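# Press the gauge pin on the magnet-marked post

## Task

Find the fixture post that has the yellow magnet on it. Drive that post's gauge pin fully home and keep it fully pressed for at least one second; it may spring back out afterwards. Do not disturb the other three gauge pins, and do not move the magnet.

## Robot and tools

Robot: two UR20-style arms, left_arm and right_arm. Each has a Robotiq 2F-85 two-finger gripper and a wrist camera (cam_left_wrist, cam_right_wrist, both 896x504). The gripper's fingers point along its own +z axis and open along its y axis. A camera block sticks out about 10 cm toward its +x side and turns with the hand. end_effector_position is the point between the closed pads. Closed fingertips reach about 19 mm past it; fully open ones reach about 6 mm past it.

Frames: the scene frame has +z up, +x out over the table and its origin at table height, midway between the arms. left_arm sits on the +y side at about (+0.060, +0.928, 0) and right_arm at about (-0.064, -0.817, 0), each with a slight yaw. Reported hand positions (m), orientations (quat_wxyz), velocities and Hand targets are in each arm's own base frame. All commanded offsets are along the axes of that arm's current Hand target. Reported poses can be off by a few cm.

execute_actions(actions, cameras): actions is a list of actions. Each action is a table of up to 15 rows, one row per 1/30 s step; a short table repeats its last row to fill 15 steps. One action lasts 0.5 s. Every row has 18 numbers in [-1, 1], covering both arms even when one stays still. The order is left dx, dy, dz, rx, ry, rz, left gripper position, force_limit, speed, then the same nine for the right arm. The six pose numbers are an offset, not a pose. They count from that arm's Hand target at the start of the action, and every row counts from that same start rather than the row before. A new action starts from the updated Hand target, so sending an offset again moves the hand further. Scale: 1.0 = 0.6 m for dx, dy, dz and 180 degrees for rx, ry, rz, which form one rotation vector. All-zero pose numbers re-command the current Hand target. The gripper numbers are absolute commands, not offsets, so resend the last values to leave a gripper unchanged. Images come back only when actions is empty or cameras names them; cameras takes a list of names, or ["all"].

Gripper commands: position +1 is fully open (85 mm), about -0.8 brings the pads together, and -1 closes until blocked. force_limit (-1 to +1) sets grip strength. speed runs from about 20 mm/s at -1 to 150 mm/s at +1. Both start at +1. A new force_limit or speed only takes effect together with a changed position (a change of 0.01 is enough).

move(target, speed, blend, stop_force, zero, blocking, cameras): target is one 18-number row or a list of up to 15 rows, laid out as above. Each row is an offset from the Hand targets at the move's start; rows do not count from each other. Each hand travels in a straight line. speed is in m/s, from 0.002 to 4.2 (default 0.25), and rotation runs up to twice that in rad/s. blend is in metres and rounds the corners of a list. stop_force, in N from 6 to 120, ends an arm's path when its wrist sensor feels that much push against the motion. zero (default true) re-zeroes that push reading first. blocking=false returns early and cannot be combined with stop_force. A move lasts at most 10 s and does not avoid obstacles. Its result adds a move: line with the outcome (done, off_target, moving, held, fault) and any limits (paced = clipped, held = steps withheld).

wait(seconds 0-10) runs the scene with the last commands held. stop brakes a running move. zoom_image(camera, region=[x0,y0,x1,y1] in pixels, at most 504x504) enlarges part of the latest image from cam_left_wrist or cam_right_wrist. zero_wrist_force(arm) re-zeroes that arm's force sensor. read_manual returns licence texts only. finished_scene(scene) ends the scene for good.

Results: each arm's hand position, orientation and velocities, plus Hand target, which is the last command after clipping and what the next offsets count from. A hand often rests a little short of it; send the remaining gap as an offset. Also listed: Tool commands, joint positions and torques, motor temperatures, and wrist force and torque along the gripper's own axes (a surface push reads as force into the arm), plus a peak-force line. object_status codes: 0 moving, 1 blocked while opening, 2 blocked while closing (a grip), 3 reached the commanded position. position_measured is in counts: 3 open, 130 about 40 mm, 230 pads touching. Action calls also list hand positions at some control steps.

Motion notes: commands lag about 0.2 s. Orientation changes are clipped to 32 degrees from the measured orientation per step. A hand near its own base axis can swing the whole arm, so route around the base.

Hazards to avoid: the arms are stiff, so aiming even slightly past a firm contact can trigger a fault. About 150 N (±25) of net outside force, or contact torque at a joint's limit (wrist joints 98.4 N m), stops the arm for 10 s. Do not let the arms press on or hit each other; the clearance check does not always prevent this. Anything falling off the table fails the task. Motors that hold loads or strain against unreachable poses heat up: a MOTOR HOT line appears at 70 °C, and at 85 °C the arm brakes for 30-60 s or longer.

Suggested approach: read the images to find the yellow magnet and its post's pin. Pre-close the fingers and hover above the pin. Descend slowly with a modest stop_force until the pin bottoms out, hold for 1 s or more with wait, then back off without any stop_force. Keep clear of the magnet and the other three pins.

Each tool is called as name([rows], argument=value, ...), one row to a line, values as JSON.

## Session

execute_actions(actions=[])

Scene clock: 0.00 s.
left_arm: end_effector_position=(+0.6452, +0.5338, +0.3687) position_measured=3 object_status=3 end_effector_quat_wxyz=(+0.054, +0.895, -0.431, +0.101) | right_arm: end_effector_position=(+1.0094, -0.4085, +0.1239) position_measured=3 object_status=3 end_effector_quat_wxyz=(+0.497, -0.362, -0.574, -0.541)
Joint positions: left_arm=[0.541 -1.507 2.094 -2.179 -1.799 -1.706] | right_arm=[2.693 -2.576 -1.22 -2.623 2.507 -0.374]
Joint velocities: within noise
Joint torques (N m): no reading
Motor temperatures (°C): left_arm=[24 36 26 39 35 34] | right_arm=[29 36 36 38 34 39]
Wrist force (N): no reading
Wrist torque (N m): no reading
Wrist force, peak (N): no reading
Hand target: left_arm +0.6452, +0.5338, +0.3687; +0.054, +0.895, -0.431, +0.101 | right_arm +1.0094, -0.4085, +0.1239; +0.497, -0.362, -0.574, -0.541
Tool commands: left_gripper/position=+1.0 left_gripper/force_limit=+1.0 left_gripper/speed=+1.0 right_gripper/position=+1.0 right_gripper/force_limit=+1.0 right_gripper/speed=+1.0

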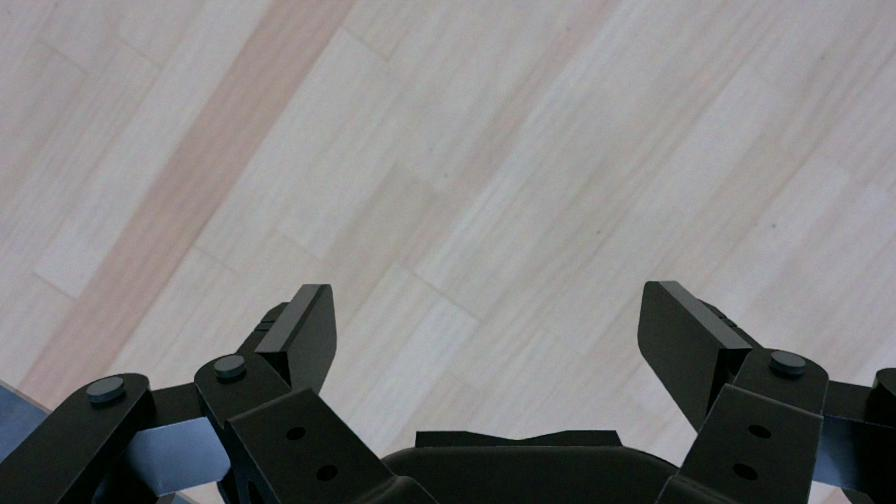

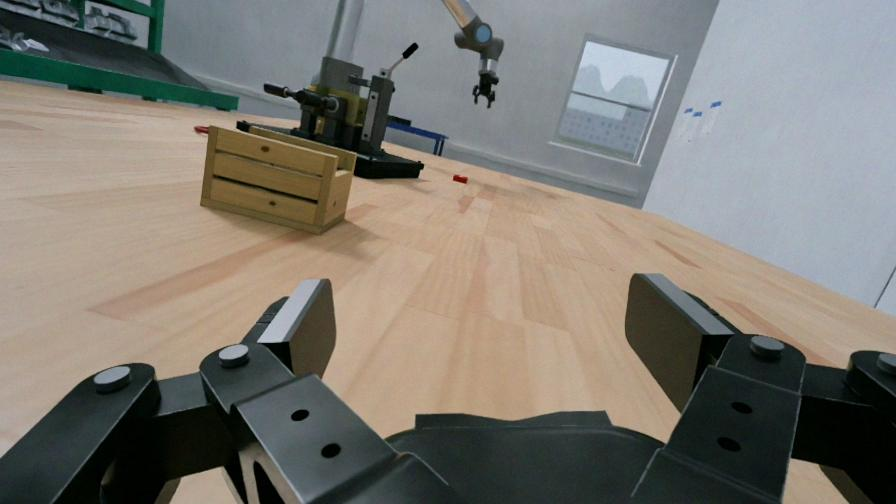

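zoom_image(camera="cam_right_wrist", region=[180, 0, 520, 240])

Scaled by 1.482 from the camera's 896x504 image, which has a finer 1280x720 frame.

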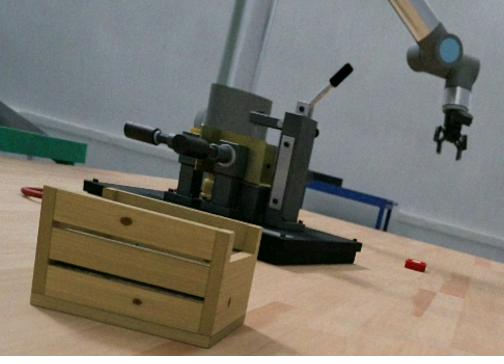

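move(target=[1.0,0.56,-0.407,0,0,0,1,1,1,0,0,0,0,0,0,1,1,1], speed=0.35, cameras=["all"])

Scene clock: 3.83 s.
left_arm: end_effector_position=(+0.7148, -0.0869, +0.7457) position_measured=3 object_status=3 end_effector_quat_wxyz=(+0.054, +0.895, -0.431, +0.101) | right_arm: end_effector_position=(+1.0094, -0.4085, +0.1239) position_measured=3 object_status=3 end_effector_quat_wxyz=(+0.497, -0.362, -0.574, -0.541)
Joint positions: left_arm=[-0.342 -1.86 1.886 -1.788 -1.699 -2.599] | right_arm=[2.693 -2.576 -1.22 -2.623 2.507 -0.374]
Joint torques (N m): left_arm=[-6.45 -11.67 -127.51 -7.87 5.64 -5.24] | right_arm=[0.18 245.76 73.6 -4.06 -0.11 -0.73]
Wrist force (N): left_arm=[0.1 -0.3 0.4] | right_arm=[0.2 0.2 0.3]
Wrist torque (N m): left_arm=[-0.03 -0.07 0.21] | right_arm=[0.04 -0.04 0.00]
Wrist force, peak (N): left_arm=[3.8 1.3 -1.1] | right_arm=[0.0 0.4 0.5]
Hand target: left_arm +0.7149, -0.0871, +0.7457; +0.054, +0.895, -0.431, +0.101 | right_arm +1.0094, -0.4085, +0.1239; +0.497, -0.362, -0.574, -0.541
Off the commanded pose: left_arm 0.000 m, 0 deg | right_arm 0.000 m, 0 deg.
move: done
camera_calibration:
cam_left_wrist: T_world_to_cam=[[-0.800447, -0.599378, 0.00554634, 0.522854], [-0.595639, 0.796422, 0.10453, 0.436444], [-0.0670699, 0.0803668, -0.994506, 0.926367], [0, 0, 0, 1]] pos_world=[0.740612, -0.108656, 0.872756]

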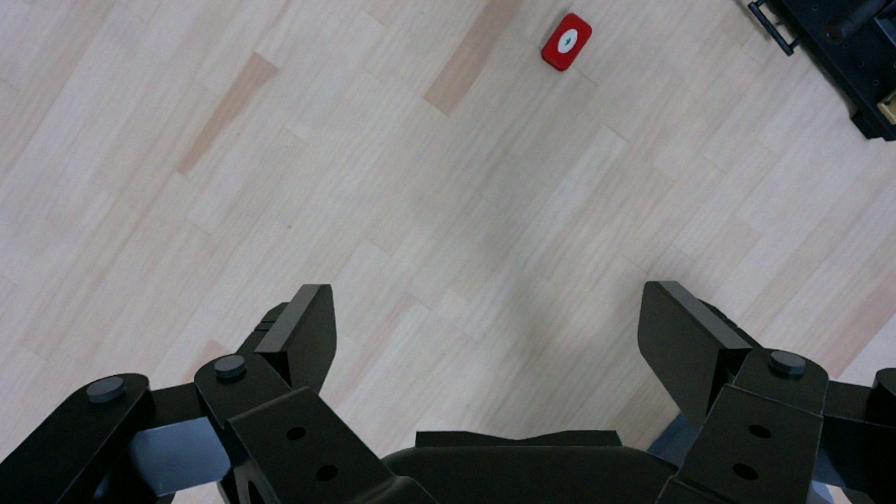

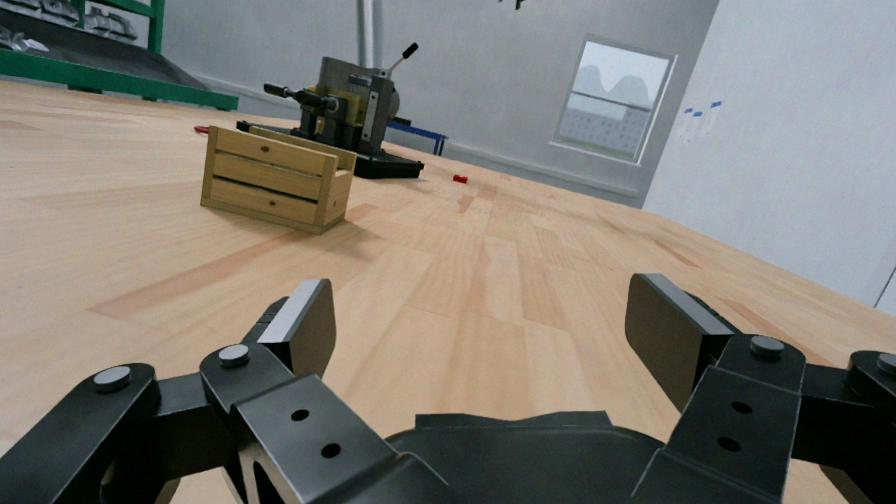

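move(target=[0.672,0.84,-0.005,0,0,0,1,1,1,0,0,0,0,0,0,1,1,1], speed=0.35, cameras=["cam_left_wrist"])

zoom_image(camera="cam_left_wrist", region=[200, 0, 700, 400])

Scene clock: 6.70 s.
left_arm: end_effector_position=(+0.5657, -0.7070, +0.8448) position_measured=3 object_status=3 end_effector_quat_wxyz=(+0.054, +0.895, -0.431, +0.101) | right_arm: end_effector_position=(+1.0094, -0.4085, +0.1239) position_measured=3 object_status=3 end_effector_quat_wxyz=(+0.497, -0.362, -0.574, -0.541)
Joint positions: left_arm=[-1.137 -1.662 1.604 -1.737 -1.526 -3.377] | right_arm=[2.693 -2.576 -1.22 -2.623 2.507 -0.374]
Joint torques (N m): left_arm=[-21.35 -45.69 -142.72 -6.98 5.76 -4.18] | right_arm=[-0.23 240.34 74.31 -3.01 -0.19 -0.94]
Wrist force (N): left_arm=[0.4 -0.5 -0.3] | right_arm=[0.1 0.1 0.1]
Wrist torque (N m): left_arm=[-0.06 -0.04 0.27] | right_arm=[0.02 -0.02 0.00]
Wrist force, peak (N): left_arm=[-2.6 -3.4 0.2] | right_arm=[0.1 0.5 0.4]
Hand target: left_arm +0.5657, -0.7072, +0.8448; +0.054, +0.895, -0.431, +0.101 | right_arm +1.0094, -0.4085, +0.1239; +0.497, -0.362, -0.574, -0.541
Off the commanded pose: left_arm 0.000 m, 0 deg | right_arm 0.000 m, 0 deg.
move: done
camera_calibration:
cam_left_wrist: T_world_to_cam=[[-0.800447, -0.599378, 0.00554634, 0.0314239], [-0.595639, 0.796422, 0.10453, 0.831117], [-0.0670699, 0.0803668, -0.994506, 1.06476], [0, 0, 0, 1]] pos_world=[0.591612, -0.728656, 0.971856]
Images, in order (width x height): cam_left_wrist 896x504.

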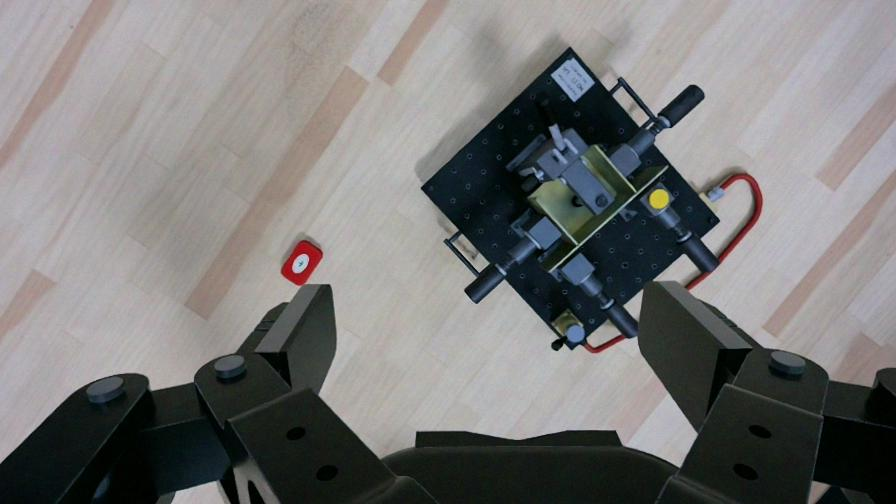

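Scaled by 1.008 from the camera's 896x504 image, which has a finer 1280x720 frame.

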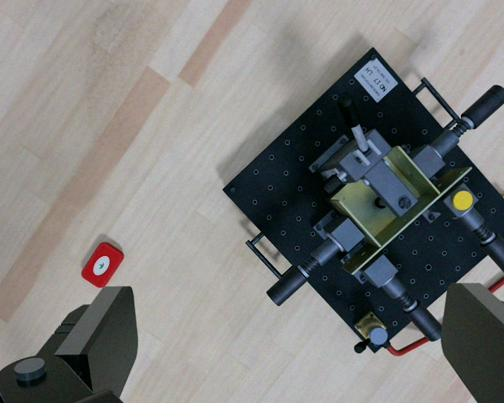

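zoom_image(camera="cam_left_wrist", region=[550, 70, 770, 350])

zoom_image(camera="cam_left_wrist", region=[610, 160, 750, 290])

zoom_image(camera="cam_right_wrist", region=[220, 30, 440, 200])

Scaled by 1.800 from the camera's 896x504 image, which has a finer 1280x720 frame.

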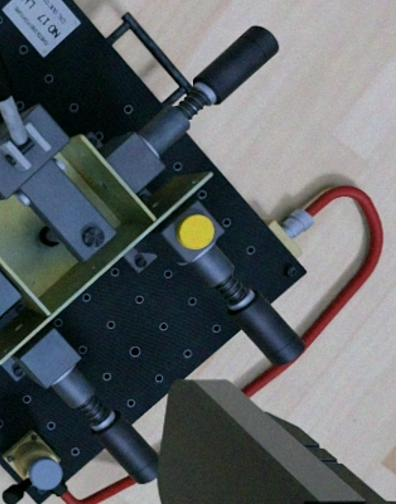

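Scaled by 3.600 from the camera's 896x504 image, which has a finer 1280x720 frame.

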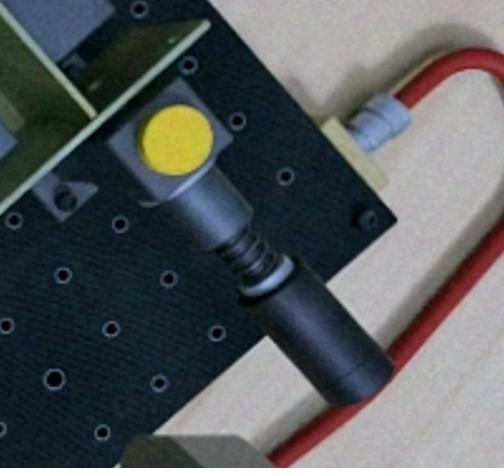

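This scene's latest camera images include none from cam_right_wrist. They are from: cam_left_wrist. cam_right_wrist's image comes with the result of a call that names it in "cameras".

move(target=[-0.2514,0.785,0.677,0.0277,-0.069,-0.214,-1,-0.5,0,0,0,0,0,0,0,1,1,1], speed=0.3, cameras=["all"])

zoom_image(camera="cam_right_wrist", region=[220, 30, 440, 200])

Scene clock: 11.23 s.
left_arm: end_effector_position=(+0.1601, -0.9602, +0.4195) position_measured=232 object_status=3 end_effector_quat_wxyz=(+0.000, +0.994, -0.111, +0.000) | right_arm: end_effector_position=(+1.0094, -0.4085, +0.1239) position_measured=3 object_status=3 end_effector_quat_wxyz=(+0.497, -0.362, -0.574, -0.541)
Joint positions: left_arm=[-1.614 -1.403 1.873 -2.04 -1.57 -4.534] | right_arm=[2.693 -2.576 -1.22 -2.623 2.507 -0.374]
Joint torques (N m): left_arm=[-11.44 -99.35 -99.28 -13.96 -4.62 -2.87] | right_arm=[2.7 242.56 72.58 -3.39 -0.77 -0.61]
Wrist force (N): left_arm=[0.3 -0.1 0.1] | right_arm=[0.1 0.3 0.3]
Wrist torque (N m): left_arm=[-0.08 -0.22 0.27] | right_arm=[0.05 -0.03 0.00]
Wrist force, peak (N): left_arm=[1.1 -3.8 -2.3] | right_arm=[0.3 0.7 0.3]
Hand target: left_arm +0.1601, -0.9604, +0.4194; +0.000, +0.994, -0.111, +0.000 | right_arm +1.0094, -0.4085, +0.1239; +0.497, -0.362, -0.574, -0.541
Off the commanded pose: left_arm 0.000 m, 0 deg | right_arm 0.000 m, 0 deg.
move: done
camera_calibration:
cam_left_wrist: T_world_to_cam=[[-0.249269, -0.968431, 0.00240163, -0.884004], [-0.914893, 0.2363, 0.327312, 0.255463], [-0.317547, 0.0793913, -0.944913, 0.653255], [0, 0, 0, 1]] pos_world=[0.220806, -0.968326, 0.535776]

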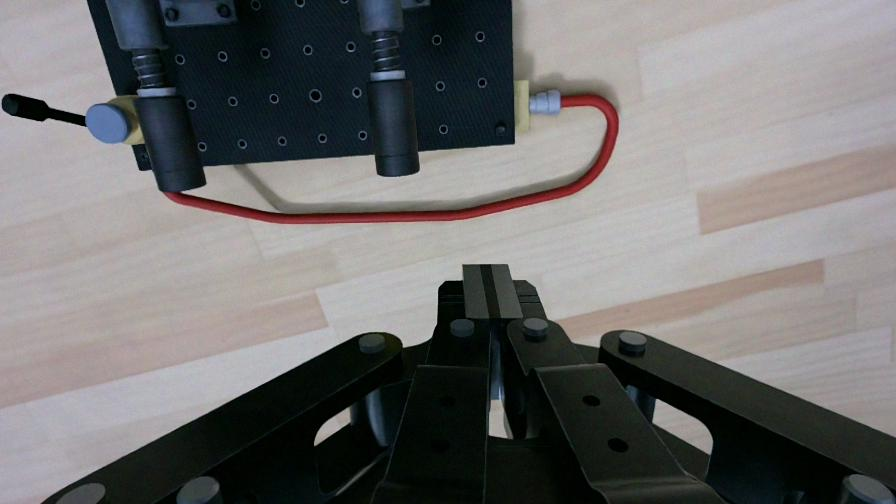

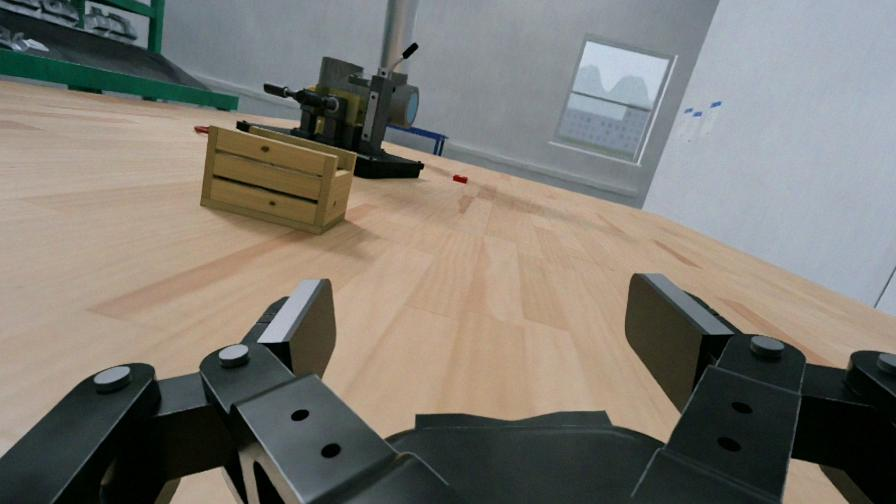

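Scaled by 2.291 from the camera's 896x504 image, which has a finer 1280x720 frame.

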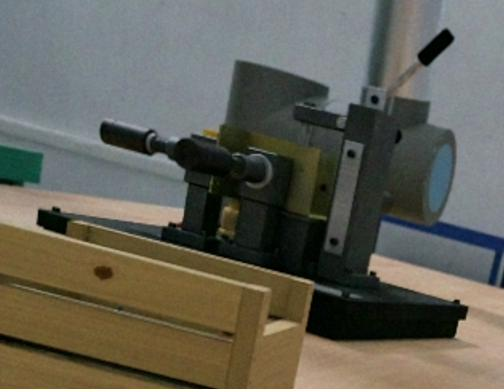

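move(target=[-0.119,-0.0723,0.4,0,0,0,-1,-0.5,0,0,0,0,0,0,0,1,1,1], speed=0.2, cameras=["cam_left_wrist"])

Scene clock: 14.60 s.
left_arm: end_effector_position=(+0.1000, -0.9023, +0.1796) position_measured=232 object_status=3 end_effector_quat_wxyz=(+0.000, +0.994, -0.111, +0.000) | right_arm: end_effector_position=(+1.0094, -0.4085, +0.1239) position_measured=3 object_status=3 end_effector_quat_wxyz=(+0.497, -0.362, -0.574, -0.541)
Joint positions: left_arm=[-1.684 -1.284 2.132 -2.418 -1.571 -4.604] | right_arm=[2.693 -2.576 -1.22 -2.623 2.507 -0.374]
Joint torques (N m): left_arm=[-16.07 -107.9 -51.3 -13.92 4.54 -3.95] | right_arm=[1.71 247.13 71.57 -3.38 -0.61 -0.87]
Wrist force (N): left_arm=[0.1 0.3 -0.1] | right_arm=[0.1 0.2 0.1]
Wrist torque (N m): left_arm=[-0.04 -0.12 0.27] | right_arm=[0.04 -0.02 0.00]
Wrist force, peak (N): left_arm=[-0.8 -0.7 2.6] | right_arm=[0.2 0.7 0.1]
Hand target: left_arm +0.1000, -0.9022, +0.1794; +0.000, +0.994, -0.111, +0.000 | right_arm +1.0094, -0.4085, +0.1239; +0.497, -0.362, -0.574, -0.541
Off the commanded pose: left_arm 0.000 m, 0 deg | right_arm 0.000 m, 0 deg.
move: done
camera_calibration:
cam_left_wrist: T_world_to_cam=[[-0.249132, -0.968466, 0.00250674, -0.842325], [-0.914867, 0.236192, 0.327462, 0.265148], [-0.317728, 0.0792879, -0.944861, 0.402801], [0, 0, 0, 1]] pos_world=[0.160707, -0.910326, 0.295877]
Images, in order (width x height): cam_left_wrist 896x504.

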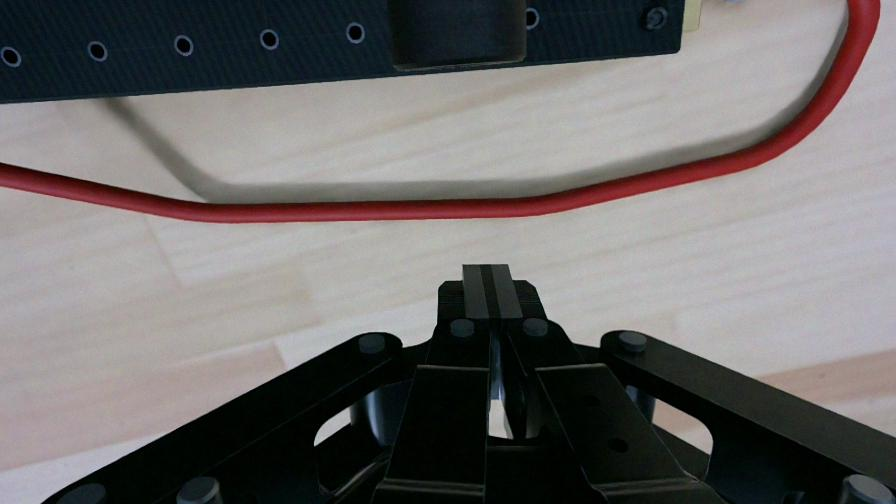

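move(target=[0.07,-0.0133,-0.005,0,0,0,-1,-0.5,0,0,0,0,0,0,0,1,1,1], speed=0.1, cameras=["cam_left_wrist"])

move(target=[0.117,0,0,0,0,0,-1,-0.5,0,0,0,0,0,0,0,1,1,1], speed=0.02, stop_force=45, cameras=["cam_left_wrist"])

Scene clock: 16.03 s.
left_arm: end_effector_position=(+0.1426, -0.9036, +0.1824) position_measured=232 object_status=3 end_effector_quat_wxyz=(+0.000, +0.994, -0.111, +0.000) | right_arm: end_effector_position=(+1.0094, -0.4085, +0.1239) position_measured=3 object_status=3 end_effector_quat_wxyz=(+0.497, -0.362, -0.574, -0.541)
Joint positions: left_arm=[-1.636 -1.28 2.12 -2.411 -1.57 -4.556] | right_arm=[2.693 -2.576 -1.22 -2.623 2.507 -0.374]
Joint torques (N m): left_arm=[19.9 -110.64 -100.58 -5.31 -0.3 2.82] | right_arm=[4 245.57 74.03 -4.15 -0.64 -0.99]
Wrist force (N): left_arm=[-0.1 -0.2 -0.3] | right_arm=[0.1 0.3 0.3]
Wrist torque (N m): left_arm=[-0.15 -0.10 -0.07] | right_arm=[0.06 -0.02 0.00]
Wrist force, peak (N): left_arm=[-1.6 0.5 -0.2] | right_arm=[0.5 0.5 0.2]
Hand target: left_arm +0.1427, -0.9037, +0.1825; +0.000, +0.994, -0.111, +0.000 | right_arm +1.0094, -0.4085, +0.1239; +0.497, -0.362, -0.574, -0.541
Off the commanded pose: left_arm 0.000 m, 0 deg | right_arm 0.000 m, 0 deg.
move: done
camera_calibration:
cam_left_wrist: T_world_to_cam=[[-0.249127, -0.968468, 0.00245184, -0.833061], [-0.914931, 0.236184, 0.32729, 0.30356], [-0.317549, 0.0792934, -0.944921, 0.419174], [0, 0, 0, 1]] pos_world=[0.203306, -0.911726, 0.298776]
Images, in order (width x height): cam_left_wrist 896x504.

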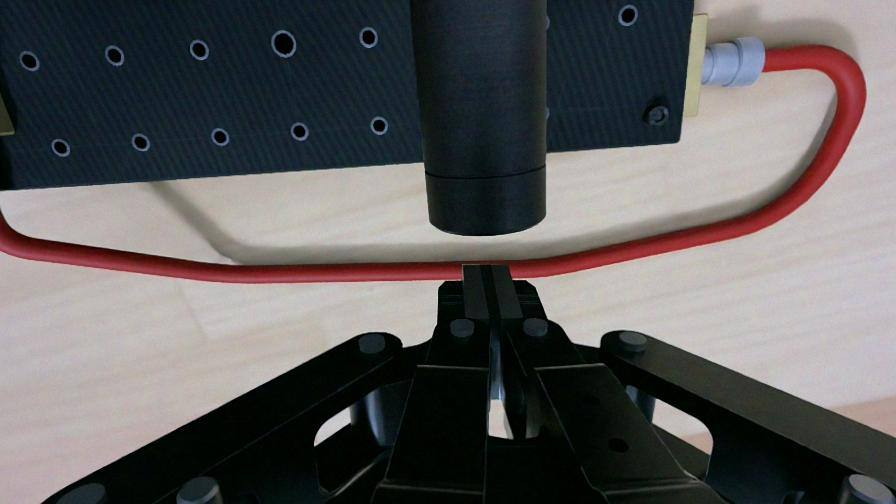

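Scene clock: 18.90 s.
left_arm: end_effector_position=(+0.1738, -0.9107, +0.1825) position_measured=232 object_status=3 end_effector_quat_wxyz=(+0.000, +0.994, -0.111, +0.000) | right_arm: end_effector_position=(+1.0094, -0.4085, +0.1239) position_measured=3 object_status=3 end_effector_quat_wxyz=(+0.497, -0.362, -0.574, -0.541)
Joint positions: left_arm=[-1.601 -1.269 2.103 -2.405 -1.57 -4.521] | right_arm=[2.693 -2.576 -1.22 -2.623 2.507 -0.374]
Joint torques (N m): left_arm=[11.56 -168.72 -57.68 -12 13.99 -3.61] | right_arm=[-1.39 242.23 73.65 -3.68 -0.58 -0.9]
Wrist force (N): left_arm=[-36.5 4.3 4.7] | right_arm=[0.0 0.2 0.1]
Wrist torque (N m): left_arm=[-0.15 -0.30 0.11] | right_arm=[0.04 0.00 -0.01]
Wrist force, peak (N): left_arm=[-92.0 -9.7 -15.3] | right_arm=[0.2 0.5 0.7]
Hand target: left_arm +0.1738, -0.9106, +0.1825; +0.000, +0.994, -0.111, +0.000 (not the last commanded pose) | right_arm +1.0094, -0.4085, +0.1239; +0.497, -0.362, -0.574, -0.541
Off the commanded pose: left_arm 0.038 m, 0 deg | right_arm 0.000 m, 0 deg.
move: contact (left_arm)
camera_calibration:
cam_left_wrist: T_world_to_cam=[[-0.249119, -0.96847, 0.00247543, -0.832078], [-0.914902, 0.236177, 0.327376, 0.33372], [-0.317638, 0.0792908, -0.944891, 0.429646], [0, 0, 0, 1]] pos_world=[0.234506, -0.918726, 0.298777]
Images, in order (width x height): cam_left_wrist 896x504.

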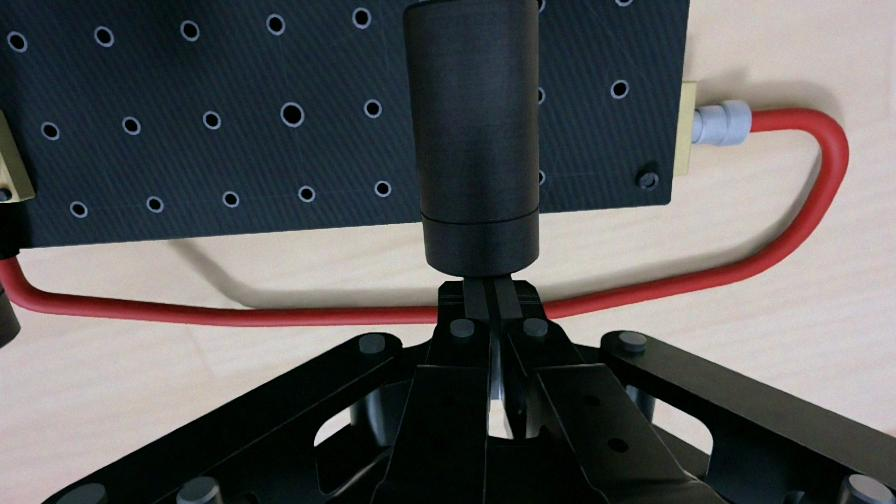

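move(target=[0.0017,0,0,0,0,0,-1,-0.5,0,0,0,0,0,0,0,1,1,1], speed=0.01)

Scene clock: 20.13 s.
left_arm: end_effector_position=(+0.1745, -0.9108, +0.1825) position_measured=232 object_status=3 end_effector_quat_wxyz=(+0.000, +0.994, -0.111, +0.000) | right_arm: end_effector_position=(+1.0094, -0.4085, +0.1239) position_measured=3 object_status=3 end_effector_quat_wxyz=(+0.497, -0.362, -0.574, -0.541)
Joint positions: left_arm=[-1.6 -1.268 2.103 -2.405 -1.571 -4.52] | right_arm=[2.693 -2.576 -1.22 -2.623 2.507 -0.374]
Joint torques (N m): left_arm=[97.7 -113.15 -114.98 -11.46 33.55 3.23] | right_arm=[2.87 243.06 72.93 -3.44 -0.91 -0.66]
Wrist force (N): left_arm=[-108.5 2.9 -4.1] | right_arm=[0.0 0.3 0.0]
Wrist torque (N m): left_arm=[-0.07 -0.54 -0.57] | right_arm=[0.05 0.00 0.00]
Wrist force, peak (N): left_arm=[-108.5 2.9 -4.1] | right_arm=[0.4 0.6 0.2]
Hand target: left_arm +0.1748, -0.9109, +0.1825; +0.000, +0.994, -0.111, +0.000 | right_arm +1.0094, -0.4085, +0.1239; +0.497, -0.362, -0.574, -0.541
Off the commanded pose: left_arm 0.000 m, 0 deg | right_arm 0.000 m, 0 deg.
move: done

wait(seconds=0.9)

move(target=[-0.1,0,0,0,0,0,-1,-0.5,0,0,0,0,0,0,0,1,1,1], speed=0.1, cameras=["cam_left_wrist"])

finished_scene(scene=1)

Scene clock: 21.23 s.
left_arm: end_effector_position=(+0.1748, -0.9109, +0.1825) position_measured=232 object_status=3 end_effector_quat_wxyz=(+0.000, +0.994, -0.111, +0.000) | right_arm: end_effector_position=(+1.0094, -0.4085, +0.1239) position_measured=3 object_status=3 end_effector_quat_wxyz=(+0.497, -0.362, -0.574, -0.541)
Joint positions: left_arm=[-1.6 -1.268 2.103 -2.405 -1.571 -4.52] | right_arm=[2.693 -2.576 -1.22 -2.623 2.507 -0.374]
Joint torques (N m): left_arm=[125.48 -105.11 -118.1 -21.43 49.84 3.1] | right_arm=[-1.47 244.55 73.27 -3.85 -0.8 -0.23]
Wrist force (N): left_arm=[-136.6 -4.8 -14.4] | right_arm=[0.1 0.5 0.1]
Wrist torque (N m): left_arm=[0.03 -0.61 -0.77] | right_arm=[0.10 -0.03 -0.01]
Wrist force, peak (N): left_arm=[-136.6 -4.8 -14.4] | right_arm=[0.2 0.4 0.4]
Hand target: left_arm +0.1748, -0.9109, +0.1825; +0.000, +0.994, -0.111, +0.000 | right_arm +1.0094, -0.4085, +0.1239; +0.497, -0.362, -0.574, -0.541
Tool commands: left_gripper/position=-1.0 left_gripper/force_limit=-0.5 left_gripper/speed=+0.0 right_gripper/position=+1.0 right_gripper/force_limit=+1.0 right_gripper/speed=+1.0
Off the commanded pose: left_arm 0.000 m, 0 deg | right_arm 0.000 m, 0 deg.
wait: 0.90 s; at rest from the start

Scene clock: 22.30 s.
left_arm: end_effector_position=(+0.1164, -0.8977, +0.1824) position_measured=232 object_status=3 end_effector_quat_wxyz=(+0.000, +0.994, -0.111, +0.000) | right_arm: end_effector_position=(+1.0094, -0.4085, +0.1239) position_measured=3 object_status=3 end_effector_quat_wxyz=(+0.497, -0.362, -0.574, -0.541)
Joint positions: left_arm=[-1.666 -1.289 2.134 -2.415 -1.571 -4.586] | right_arm=[2.693 -2.576 -1.22 -2.623 2.507 -0.374]
Joint torques (N m): left_arm=[-22.21 -157.35 -54.11 -12.93 1.33 -3.83] | right_arm=[-1.91 240.1 73.06 -3.09 -1.01 -0.53]
Wrist force (N): left_arm=[-3.4 6.9 -0.2] | right_arm=[0.0 0.1 0.2]
Wrist torque (N m): left_arm=[1.15 0.51 0.27] | right_arm=[0.01 0.00 0.00]
Wrist force, peak (N): left_arm=[-136.7 -5.1 -14.2] | right_arm=[-0.1 0.5 0.3]
Hand target: left_arm +0.1163, -0.8977, +0.1824; +0.000, +0.994, -0.111, +0.000 | right_arm +1.0094, -0.4085, +0.1239; +0.497, -0.362, -0.574, -0.541
Off the commanded pose: left_arm 0.000 m, 0 deg | right_arm 0.000 m, 0 deg.
move: done
camera_calibration:
cam_left_wrist: T_world_to_cam=[[-0.249044, -0.968489, 0.00247387, -0.833915], [-0.914891, 0.236098, 0.327462, 0.278059], [-0.317727, 0.0792891, -0.944861, 0.410396], [0, 0, 0, 1]] pos_world=[0.177107, -0.905826, 0.298777]
Images, in order (width x height): cam_left_wrist 896x504.

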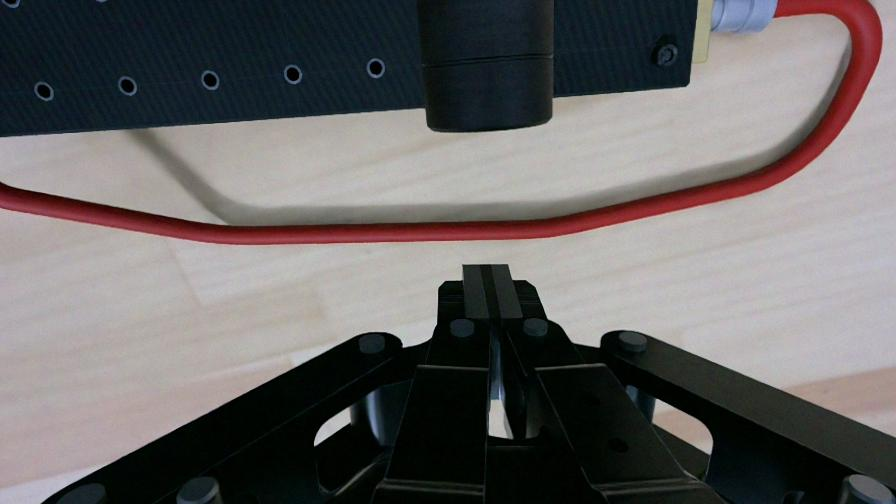

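The scene is finished: the task was done.


## Next scene

The same job, from a new start.

execute_actions(actions=[])

zoom_image(camera="cam_right_wrist", region=[180, 0, 520, 240])

Scene clock: 0.00 s.
left_arm: end_effector_position=(+1.6020, +0.5513, +0.3701) position_measured=3 object_status=3 end_effector_quat_wxyz=(-0.049, +0.940, +0.190, +0.279) | right_arm: end_effector_position=(+0.4481, +0.4679, +0.3319) position_measured=3 object_status=3 end_effector_quat_wxyz=(-0.272, +0.502, +0.649, +0.503)
Joint positions: left_arm=[0.193 -0.686 0.985 -2.439 -1.472 -3.319] | right_arm=[4.007 -1.969 -2.772 1.193 2.076 2.519]
Joint velocities: within noise
Joint torques (N m): no reading
Motor temperatures (°C): left_arm=[24 35 26 38 34 34] | right_arm=[28 35 36 37 34 38]
Wrist force (N): no reading
Wrist torque (N m): no reading
Wrist force, peak (N): no reading
Hand target: left_arm +1.6020, +0.5513, +0.3701; -0.049, +0.940, +0.190, +0.279 | right_arm +0.4481, +0.4679, +0.3319; -0.272, +0.502, +0.649, +0.503
Tool commands: left_gripper/position=+1.0 left_gripper/force_limit=+1.0 left_gripper/speed=+1.0 right_gripper/position=+1.0 right_gripper/force_limit=+1.0 right_gripper/speed=+1.0
camera_calibration:
cam_left_wrist: T_world_to_cam=[[0.359759, -0.933045, -0.000644322, -0.0546982], [-0.905937, -0.349141, -0.239538, 1.75183], [0.223274, 0.0867594, -0.970887, 0.0836019], [0, 0, 0, 1]] pos_world=[1.58806, 0.553346, 0.500761]
cam_right_wrist: T_world_to_cam=[[0.936397, -0.0141338, 0.350658, -0.517198], [0.256442, -0.654562, -0.711187, 0.443258], [0.239579, 0.755877, -0.609305, -0.132345], [0, 0, 0, 1]] pos_world=[0.40234, 0.382866, 0.41596]

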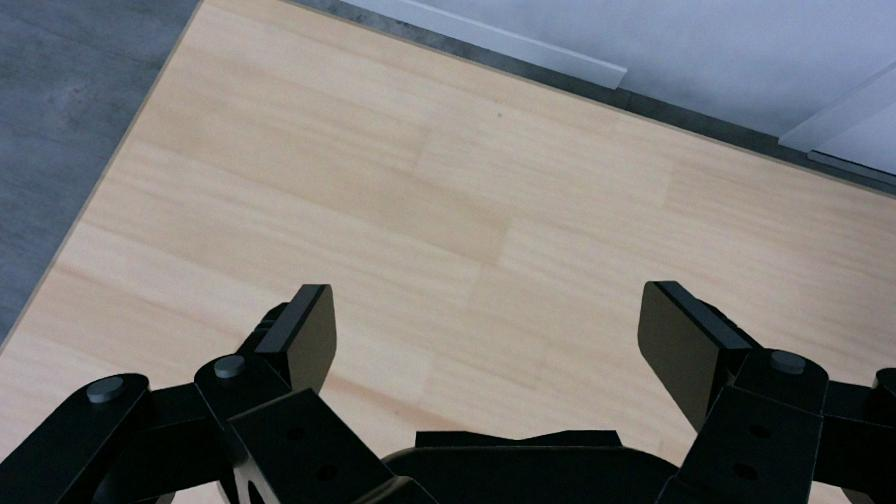

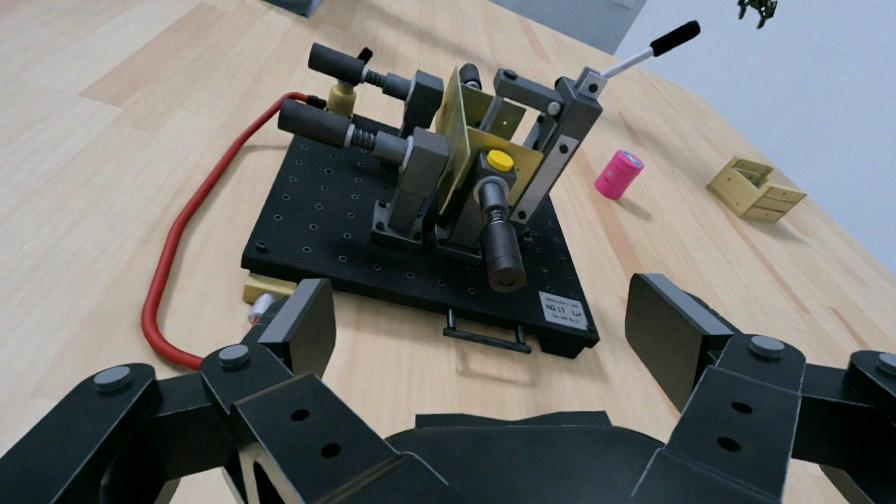

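Scaled by 1.482 from the camera's 896x504 image, which has a finer 1280x720 frame.

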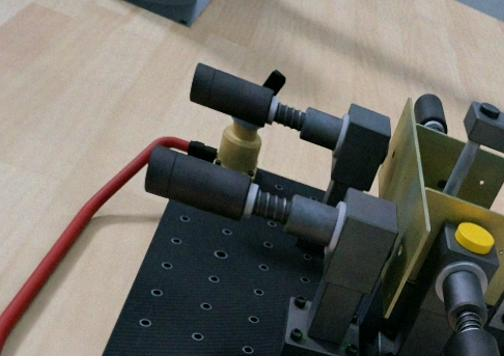

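move(target=[0,0,0,0,0,0,1,1,1,-0.193,0.0637,0.2993,0.1147,-0.371,0.065,-1,-0.5,0], speed=0.35, cameras=["cam_right_wrist"])

Scene clock: 3.90 s.
left_arm: end_effector_position=(+1.6020, +0.5513, +0.3701) position_measured=3 object_status=3 end_effector_quat_wxyz=(-0.049, +0.940, +0.190, +0.279) | right_arm: end_effector_position=(+0.5510, +0.5899, +0.1848) position_measured=232 object_status=3 end_effector_quat_wxyz=(+0.000, +0.700, +0.714, +0.000)
Joint positions: left_arm=[0.193 -0.686 0.985 -2.439 -1.472 -3.319] | right_arm=[4.213 -1.756 -2.266 -0.691 1.571 2.622]
Joint torques (N m): left_arm=[1.31 -272.99 -102.29 -11.76 0.92 -0.82] | right_arm=[21.79 76.28 90.6 4.14 -4.13 5.84]
Wrist force (N): left_arm=[0.2 -0.2 0.1] | right_arm=[-0.5 2.1 0.2]
Wrist torque (N m): left_arm=[-0.03 -0.03 0.00] | right_arm=[1.15 0.25 -0.83]
Wrist force, peak (N): left_arm=[0.6 -0.5 -0.3] | right_arm=[1.7 3.4 1.2]
Hand target: left_arm +1.6020, +0.5513, +0.3701; -0.049, +0.940, +0.190, +0.279 | right_arm +0.5510, +0.5899, +0.1848; +0.000, +0.700, +0.714, +0.000
Off the commanded pose: left_arm 0.000 m, 0 deg | right_arm 0.000 m, 0 deg.
move: done
camera_calibration:
cam_right_wrist: T_world_to_cam=[[0.999916, -0.0100851, -0.00814667, -0.531233], [-0.00693924, -0.947131, 0.320772, 0.519026], [-0.010951, -0.320689, -0.947121, 0.496734], [0, 0, 0, 1]] pos_world=[0.54023, 0.645526, 0.299651]
Images, in order (width x height): cam_right_wrist 896x504.

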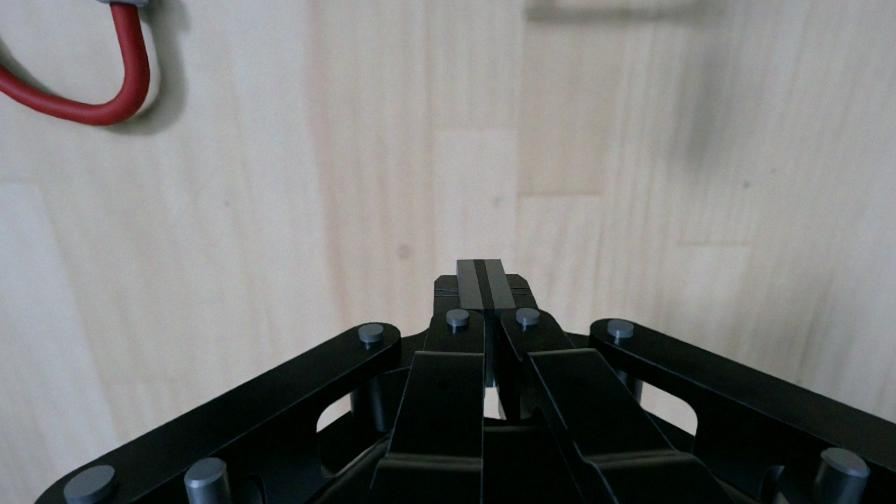

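move(target=[0,0,0,0,0,0,1,1,1,0.055,0,0,0,0,0,-1,-0.5,0], speed=0.1, cameras=["cam_right_wrist"])

Scene clock: 5.00 s.
left_arm: end_effector_position=(+1.6020, +0.5513, +0.3701) position_measured=3 object_status=3 end_effector_quat_wxyz=(-0.049, +0.940, +0.190, +0.279) | right_arm: end_effector_position=(+0.5504, +0.6228, +0.1848) position_measured=232 object_status=3 end_effector_quat_wxyz=(+0.000, +0.700, +0.714, +0.000)
Joint positions: left_arm=[0.193 -0.686 0.985 -2.439 -1.472 -3.319] | right_arm=[4.233 -1.78 -2.234 -0.7 1.571 2.642]
Joint torques (N m): left_arm=[-2.21 -276.48 -103.04 -11.33 1.44 -1.04] | right_arm=[10.52 88.06 90.77 4.48 0.27 5.13]
Wrist force (N): left_arm=[-0.1 0.1 -0.4] | right_arm=[-0.8 1.9 0.8]
Wrist torque (N m): left_arm=[0.01 0.02 0.00] | right_arm=[1.24 0.30 -0.81]
Wrist force, peak (N): left_arm=[0.6 -0.2 -0.2] | right_arm=[-1.1 2.2 0.6]
Hand target: left_arm +1.6020, +0.5513, +0.3701; -0.049, +0.940, +0.190, +0.279 | right_arm +0.5504, +0.6229, +0.1848; +0.000, +0.700, +0.714, +0.000
Off the commanded pose: left_arm 0.000 m, 0 deg | right_arm 0.000 m, 0 deg.
move: done
camera_calibration:
cam_right_wrist: T_world_to_cam=[[0.999916, -0.0100852, -0.00814485, -0.530303], [-0.00693856, -0.94709, 0.320893, 0.55015], [-0.0109502, -0.32081, -0.94708, 0.507254], [0, 0, 0, 1]] pos_world=[0.53963, 0.678425, 0.299551]
Images, in order (width x height): cam_right_wrist 896x504.

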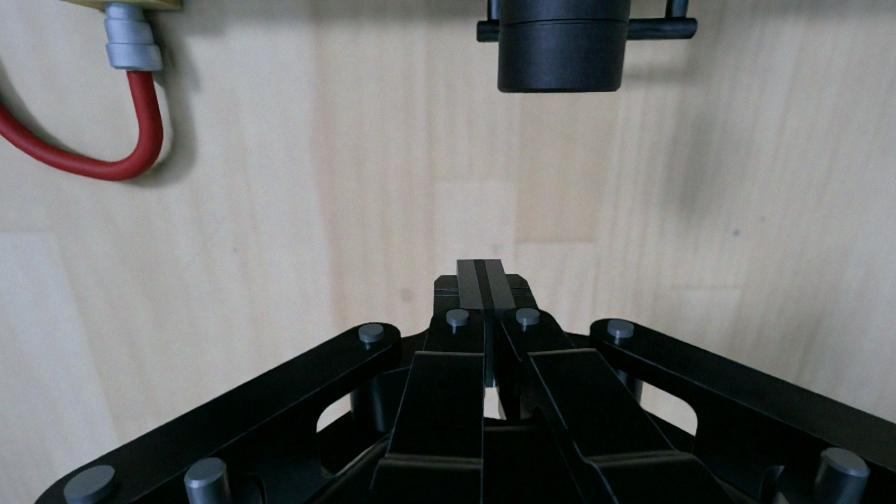

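move([
  [0,0,0,0,0,0,1,1,1,0.055,0.0283,0,0,0,0,-1,-0.5,0],
  [0,0,0,0,0,0,1,1,1,0.15,0.0283,0,0,0,0,-1,-0.5,0],
], speed=[0.1,0.018], stop_force=45, cameras=["cam_right_wrist"])

Scene clock: 9.10 s.
left_arm: end_effector_position=(+1.6020, +0.5513, +0.3701) position_measured=3 object_status=3 end_effector_quat_wxyz=(-0.049, +0.940, +0.190, +0.279) | right_arm: end_effector_position=(+0.5660, +0.6908, +0.1847) position_measured=232 object_status=3 end_effector_quat_wxyz=(+0.000, +0.700, +0.714, +0.000)
Joint positions: left_arm=[0.193 -0.686 0.985 -2.439 -1.472 -3.319] | right_arm=[4.253 -1.839 -2.149 -0.725 1.571 2.662]
Joint torques (N m): left_arm=[-1.97 -270.23 -100.03 -12.53 1.06 -0.22] | right_arm=[6.08 156.12 98.86 26.37 10.25 -7.11]
Wrist force (N): left_arm=[0.2 -0.2 0.1] | right_arm=[-40.1 2.9 12.1]
Wrist torque (N m): left_arm=[-0.03 -0.03 0.00] | right_arm=[1.33 0.18 -0.53]
Wrist force, peak (N): left_arm=[0.6 -0.2 -0.3] | right_arm=[-90.1 4.2 -20.1]
Hand target: left_arm +1.6020, +0.5513, +0.3701; -0.049, +0.940, +0.190, +0.279 | right_arm +0.5660, +0.6908, +0.1847; +0.000, +0.700, +0.714, +0.000 (not the last commanded pose)
Off the commanded pose: left_arm 0.000 m, 0 deg | right_arm 0.022 m, 0 deg.
move: contact (right_arm); path passed 1 of 2 targets
camera_calibration:
cam_right_wrist: T_world_to_cam=[[0.999915, -0.0101208, -0.0082381, -0.545159], [-0.00694131, -0.947059, 0.320983, 0.614707], [-0.0110506, -0.320899, -0.947049, 0.529385], [0, 0, 0, 1]] pos_world=[0.55523, 0.746525, 0.299552]
Images, in order (width x height): cam_right_wrist 896x504.

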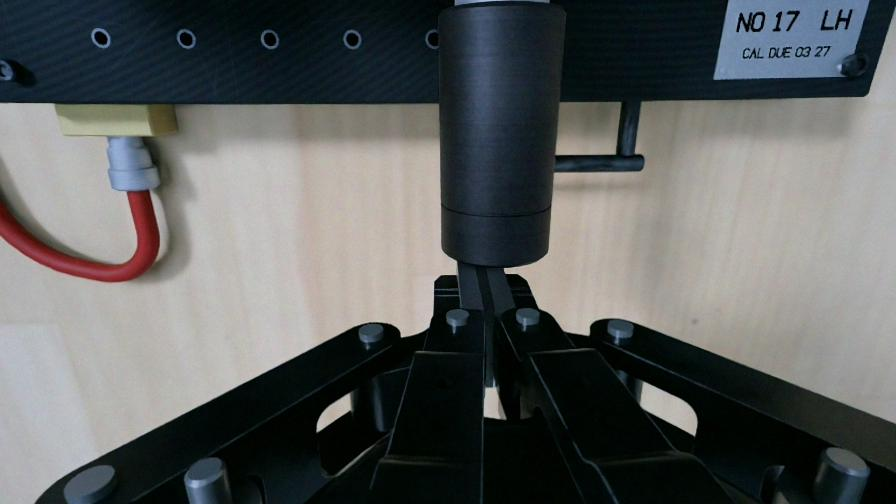

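move(target=[0,0,0,0,0,0,1,1,1,0.0008,0,0,0,0,0,-1,-0.5,0], speed=0.01)

wait(seconds=0.7)

Scene clock: 10.00 s.
left_arm: end_effector_position=(+1.6020, +0.5513, +0.3701) position_measured=3 object_status=3 end_effector_quat_wxyz=(-0.049, +0.940, +0.190, +0.279) | right_arm: end_effector_position=(+0.5660, +0.6911, +0.1847) position_measured=232 object_status=3 end_effector_quat_wxyz=(+0.000, +0.700, +0.714, -0.001)
Joint positions: left_arm=[0.193 -0.686 0.985 -2.439 -1.472 -3.319] | right_arm=[4.253 -1.839 -2.149 -0.725 1.571 2.662]
Joint torques (N m): left_arm=[-0.91 -275.37 -106.23 -11.68 1.41 -1.17] | right_arm=[61.82 97.63 148.83 25.35 5.84 5.1]
Wrist force (N): left_arm=[0.1 0.1 -0.2] | right_arm=[-75.9 -4.2 -6.3]
Wrist torque (N m): left_arm=[0.02 -0.01 -0.01] | right_arm=[1.37 0.13 -0.61]
Wrist force, peak (N): left_arm=[0.4 -0.3 -0.2] | right_arm=[-75.9 -4.2 -6.3]
Hand target: left_arm +1.6020, +0.5513, +0.3701; -0.049, +0.940, +0.190, +0.279 | right_arm +0.5660, +0.6913, +0.1847; +0.000, +0.700, +0.714, +0.000
Off the commanded pose: left_arm 0.000 m, 0 deg | right_arm 0.000 m, 0 deg.
move: done

Scene clock: 10.70 s.
left_arm: end_effector_position=(+1.6020, +0.5513, +0.3701) position_measured=3 object_status=3 end_effector_quat_wxyz=(-0.049, +0.940, +0.190, +0.279) | right_arm: end_effector_position=(+0.5660, +0.6912, +0.1847) position_measured=232 object_status=3 end_effector_quat_wxyz=(+0.000, +0.700, +0.714, -0.001)
Joint positions: left_arm=[0.193 -0.686 0.985 -2.439 -1.472 -3.319] | right_arm=[4.253 -1.839 -2.149 -0.725 1.571 2.662]
Joint torques (N m): left_arm=[0.35 -272.91 -102.35 -11.45 0.67 -0.95] | right_arm=[70.73 89.31 160.05 35.67 8.25 5.61]
Wrist force (N): left_arm=[0.3 0.1 -0.2] | right_arm=[-95.2 -6.0 -18.1]
Wrist torque (N m): left_arm=[0.01 -0.05 0.00] | right_arm=[1.31 0.07 -0.65]
Wrist force, peak (N): left_arm=[0.6 -0.3 -0.3] | right_arm=[-95.2 -6.0 -18.1]
Hand target: left_arm +1.6020, +0.5513, +0.3701; -0.049, +0.940, +0.190, +0.279 | right_arm +0.5660, +0.6913, +0.1847; +0.000, +0.700, +0.714, +0.000
Tool commands: left_gripper/position=+1.0 left_gripper/force_limit=+1.0 left_gripper/speed=+1.0 right_gripper/position=-1.0 right_gripper/force_limit=-0.5 right_gripper/speed=+0.0
Off the commanded pose: left_arm 0.000 m, 0 deg | right_arm 0.000 m, 0 deg.
wait: 0.70 s; at rest by 0.17 s

move(target=[0,0,0,0,0,0,1,1,1,-0.09,0,0,0,0,0,-1,-0.5,0], speed=0.12)

finished_scene(scene=2)

Scene clock: 13.40 s.
left_arm: end_effector_position=(+1.6020, +0.5513, +0.3701) position_measured=3 object_status=3 end_effector_quat_wxyz=(-0.049, +0.940, +0.190, +0.279) | right_arm: end_effector_position=(+0.5670, +0.6375, +0.1847) position_measured=232 object_status=3 end_effector_quat_wxyz=(+0.000, +0.700, +0.714, +0.000)
Joint positions: left_arm=[0.193 -0.686 0.985 -2.439 -1.472 -3.319] | right_arm=[4.223 -1.801 -2.204 -0.708 1.571 2.632]
Joint torques (N m): left_arm=[0 -278.5 -101.58 -11.21 1.24 0.11] | right_arm=[-24.65 146.9 59.82 15.9 -3.78 -5.68]
Wrist force (N): left_arm=[0.1 -0.1 -0.3] | right_arm=[0.8 1.7 2.8]
Wrist torque (N m): left_arm=[-0.01 -0.02 0.00] | right_arm=[1.24 0.04 -0.42]
Wrist force, peak (N): left_arm=[0.3 -0.5 -0.2] | right_arm=[-99.4 -6.0 -20.9]
Hand target: left_arm +1.6020, +0.5513, +0.3701; -0.049, +0.940, +0.190, +0.279 | right_arm +0.5671, +0.6373, +0.1847; +0.000, +0.700, +0.714, +0.000
Off the commanded pose: left_arm 0.000 m, 0 deg | right_arm 0.000 m, 0 deg.
move: done

The scene is finished: the task was done.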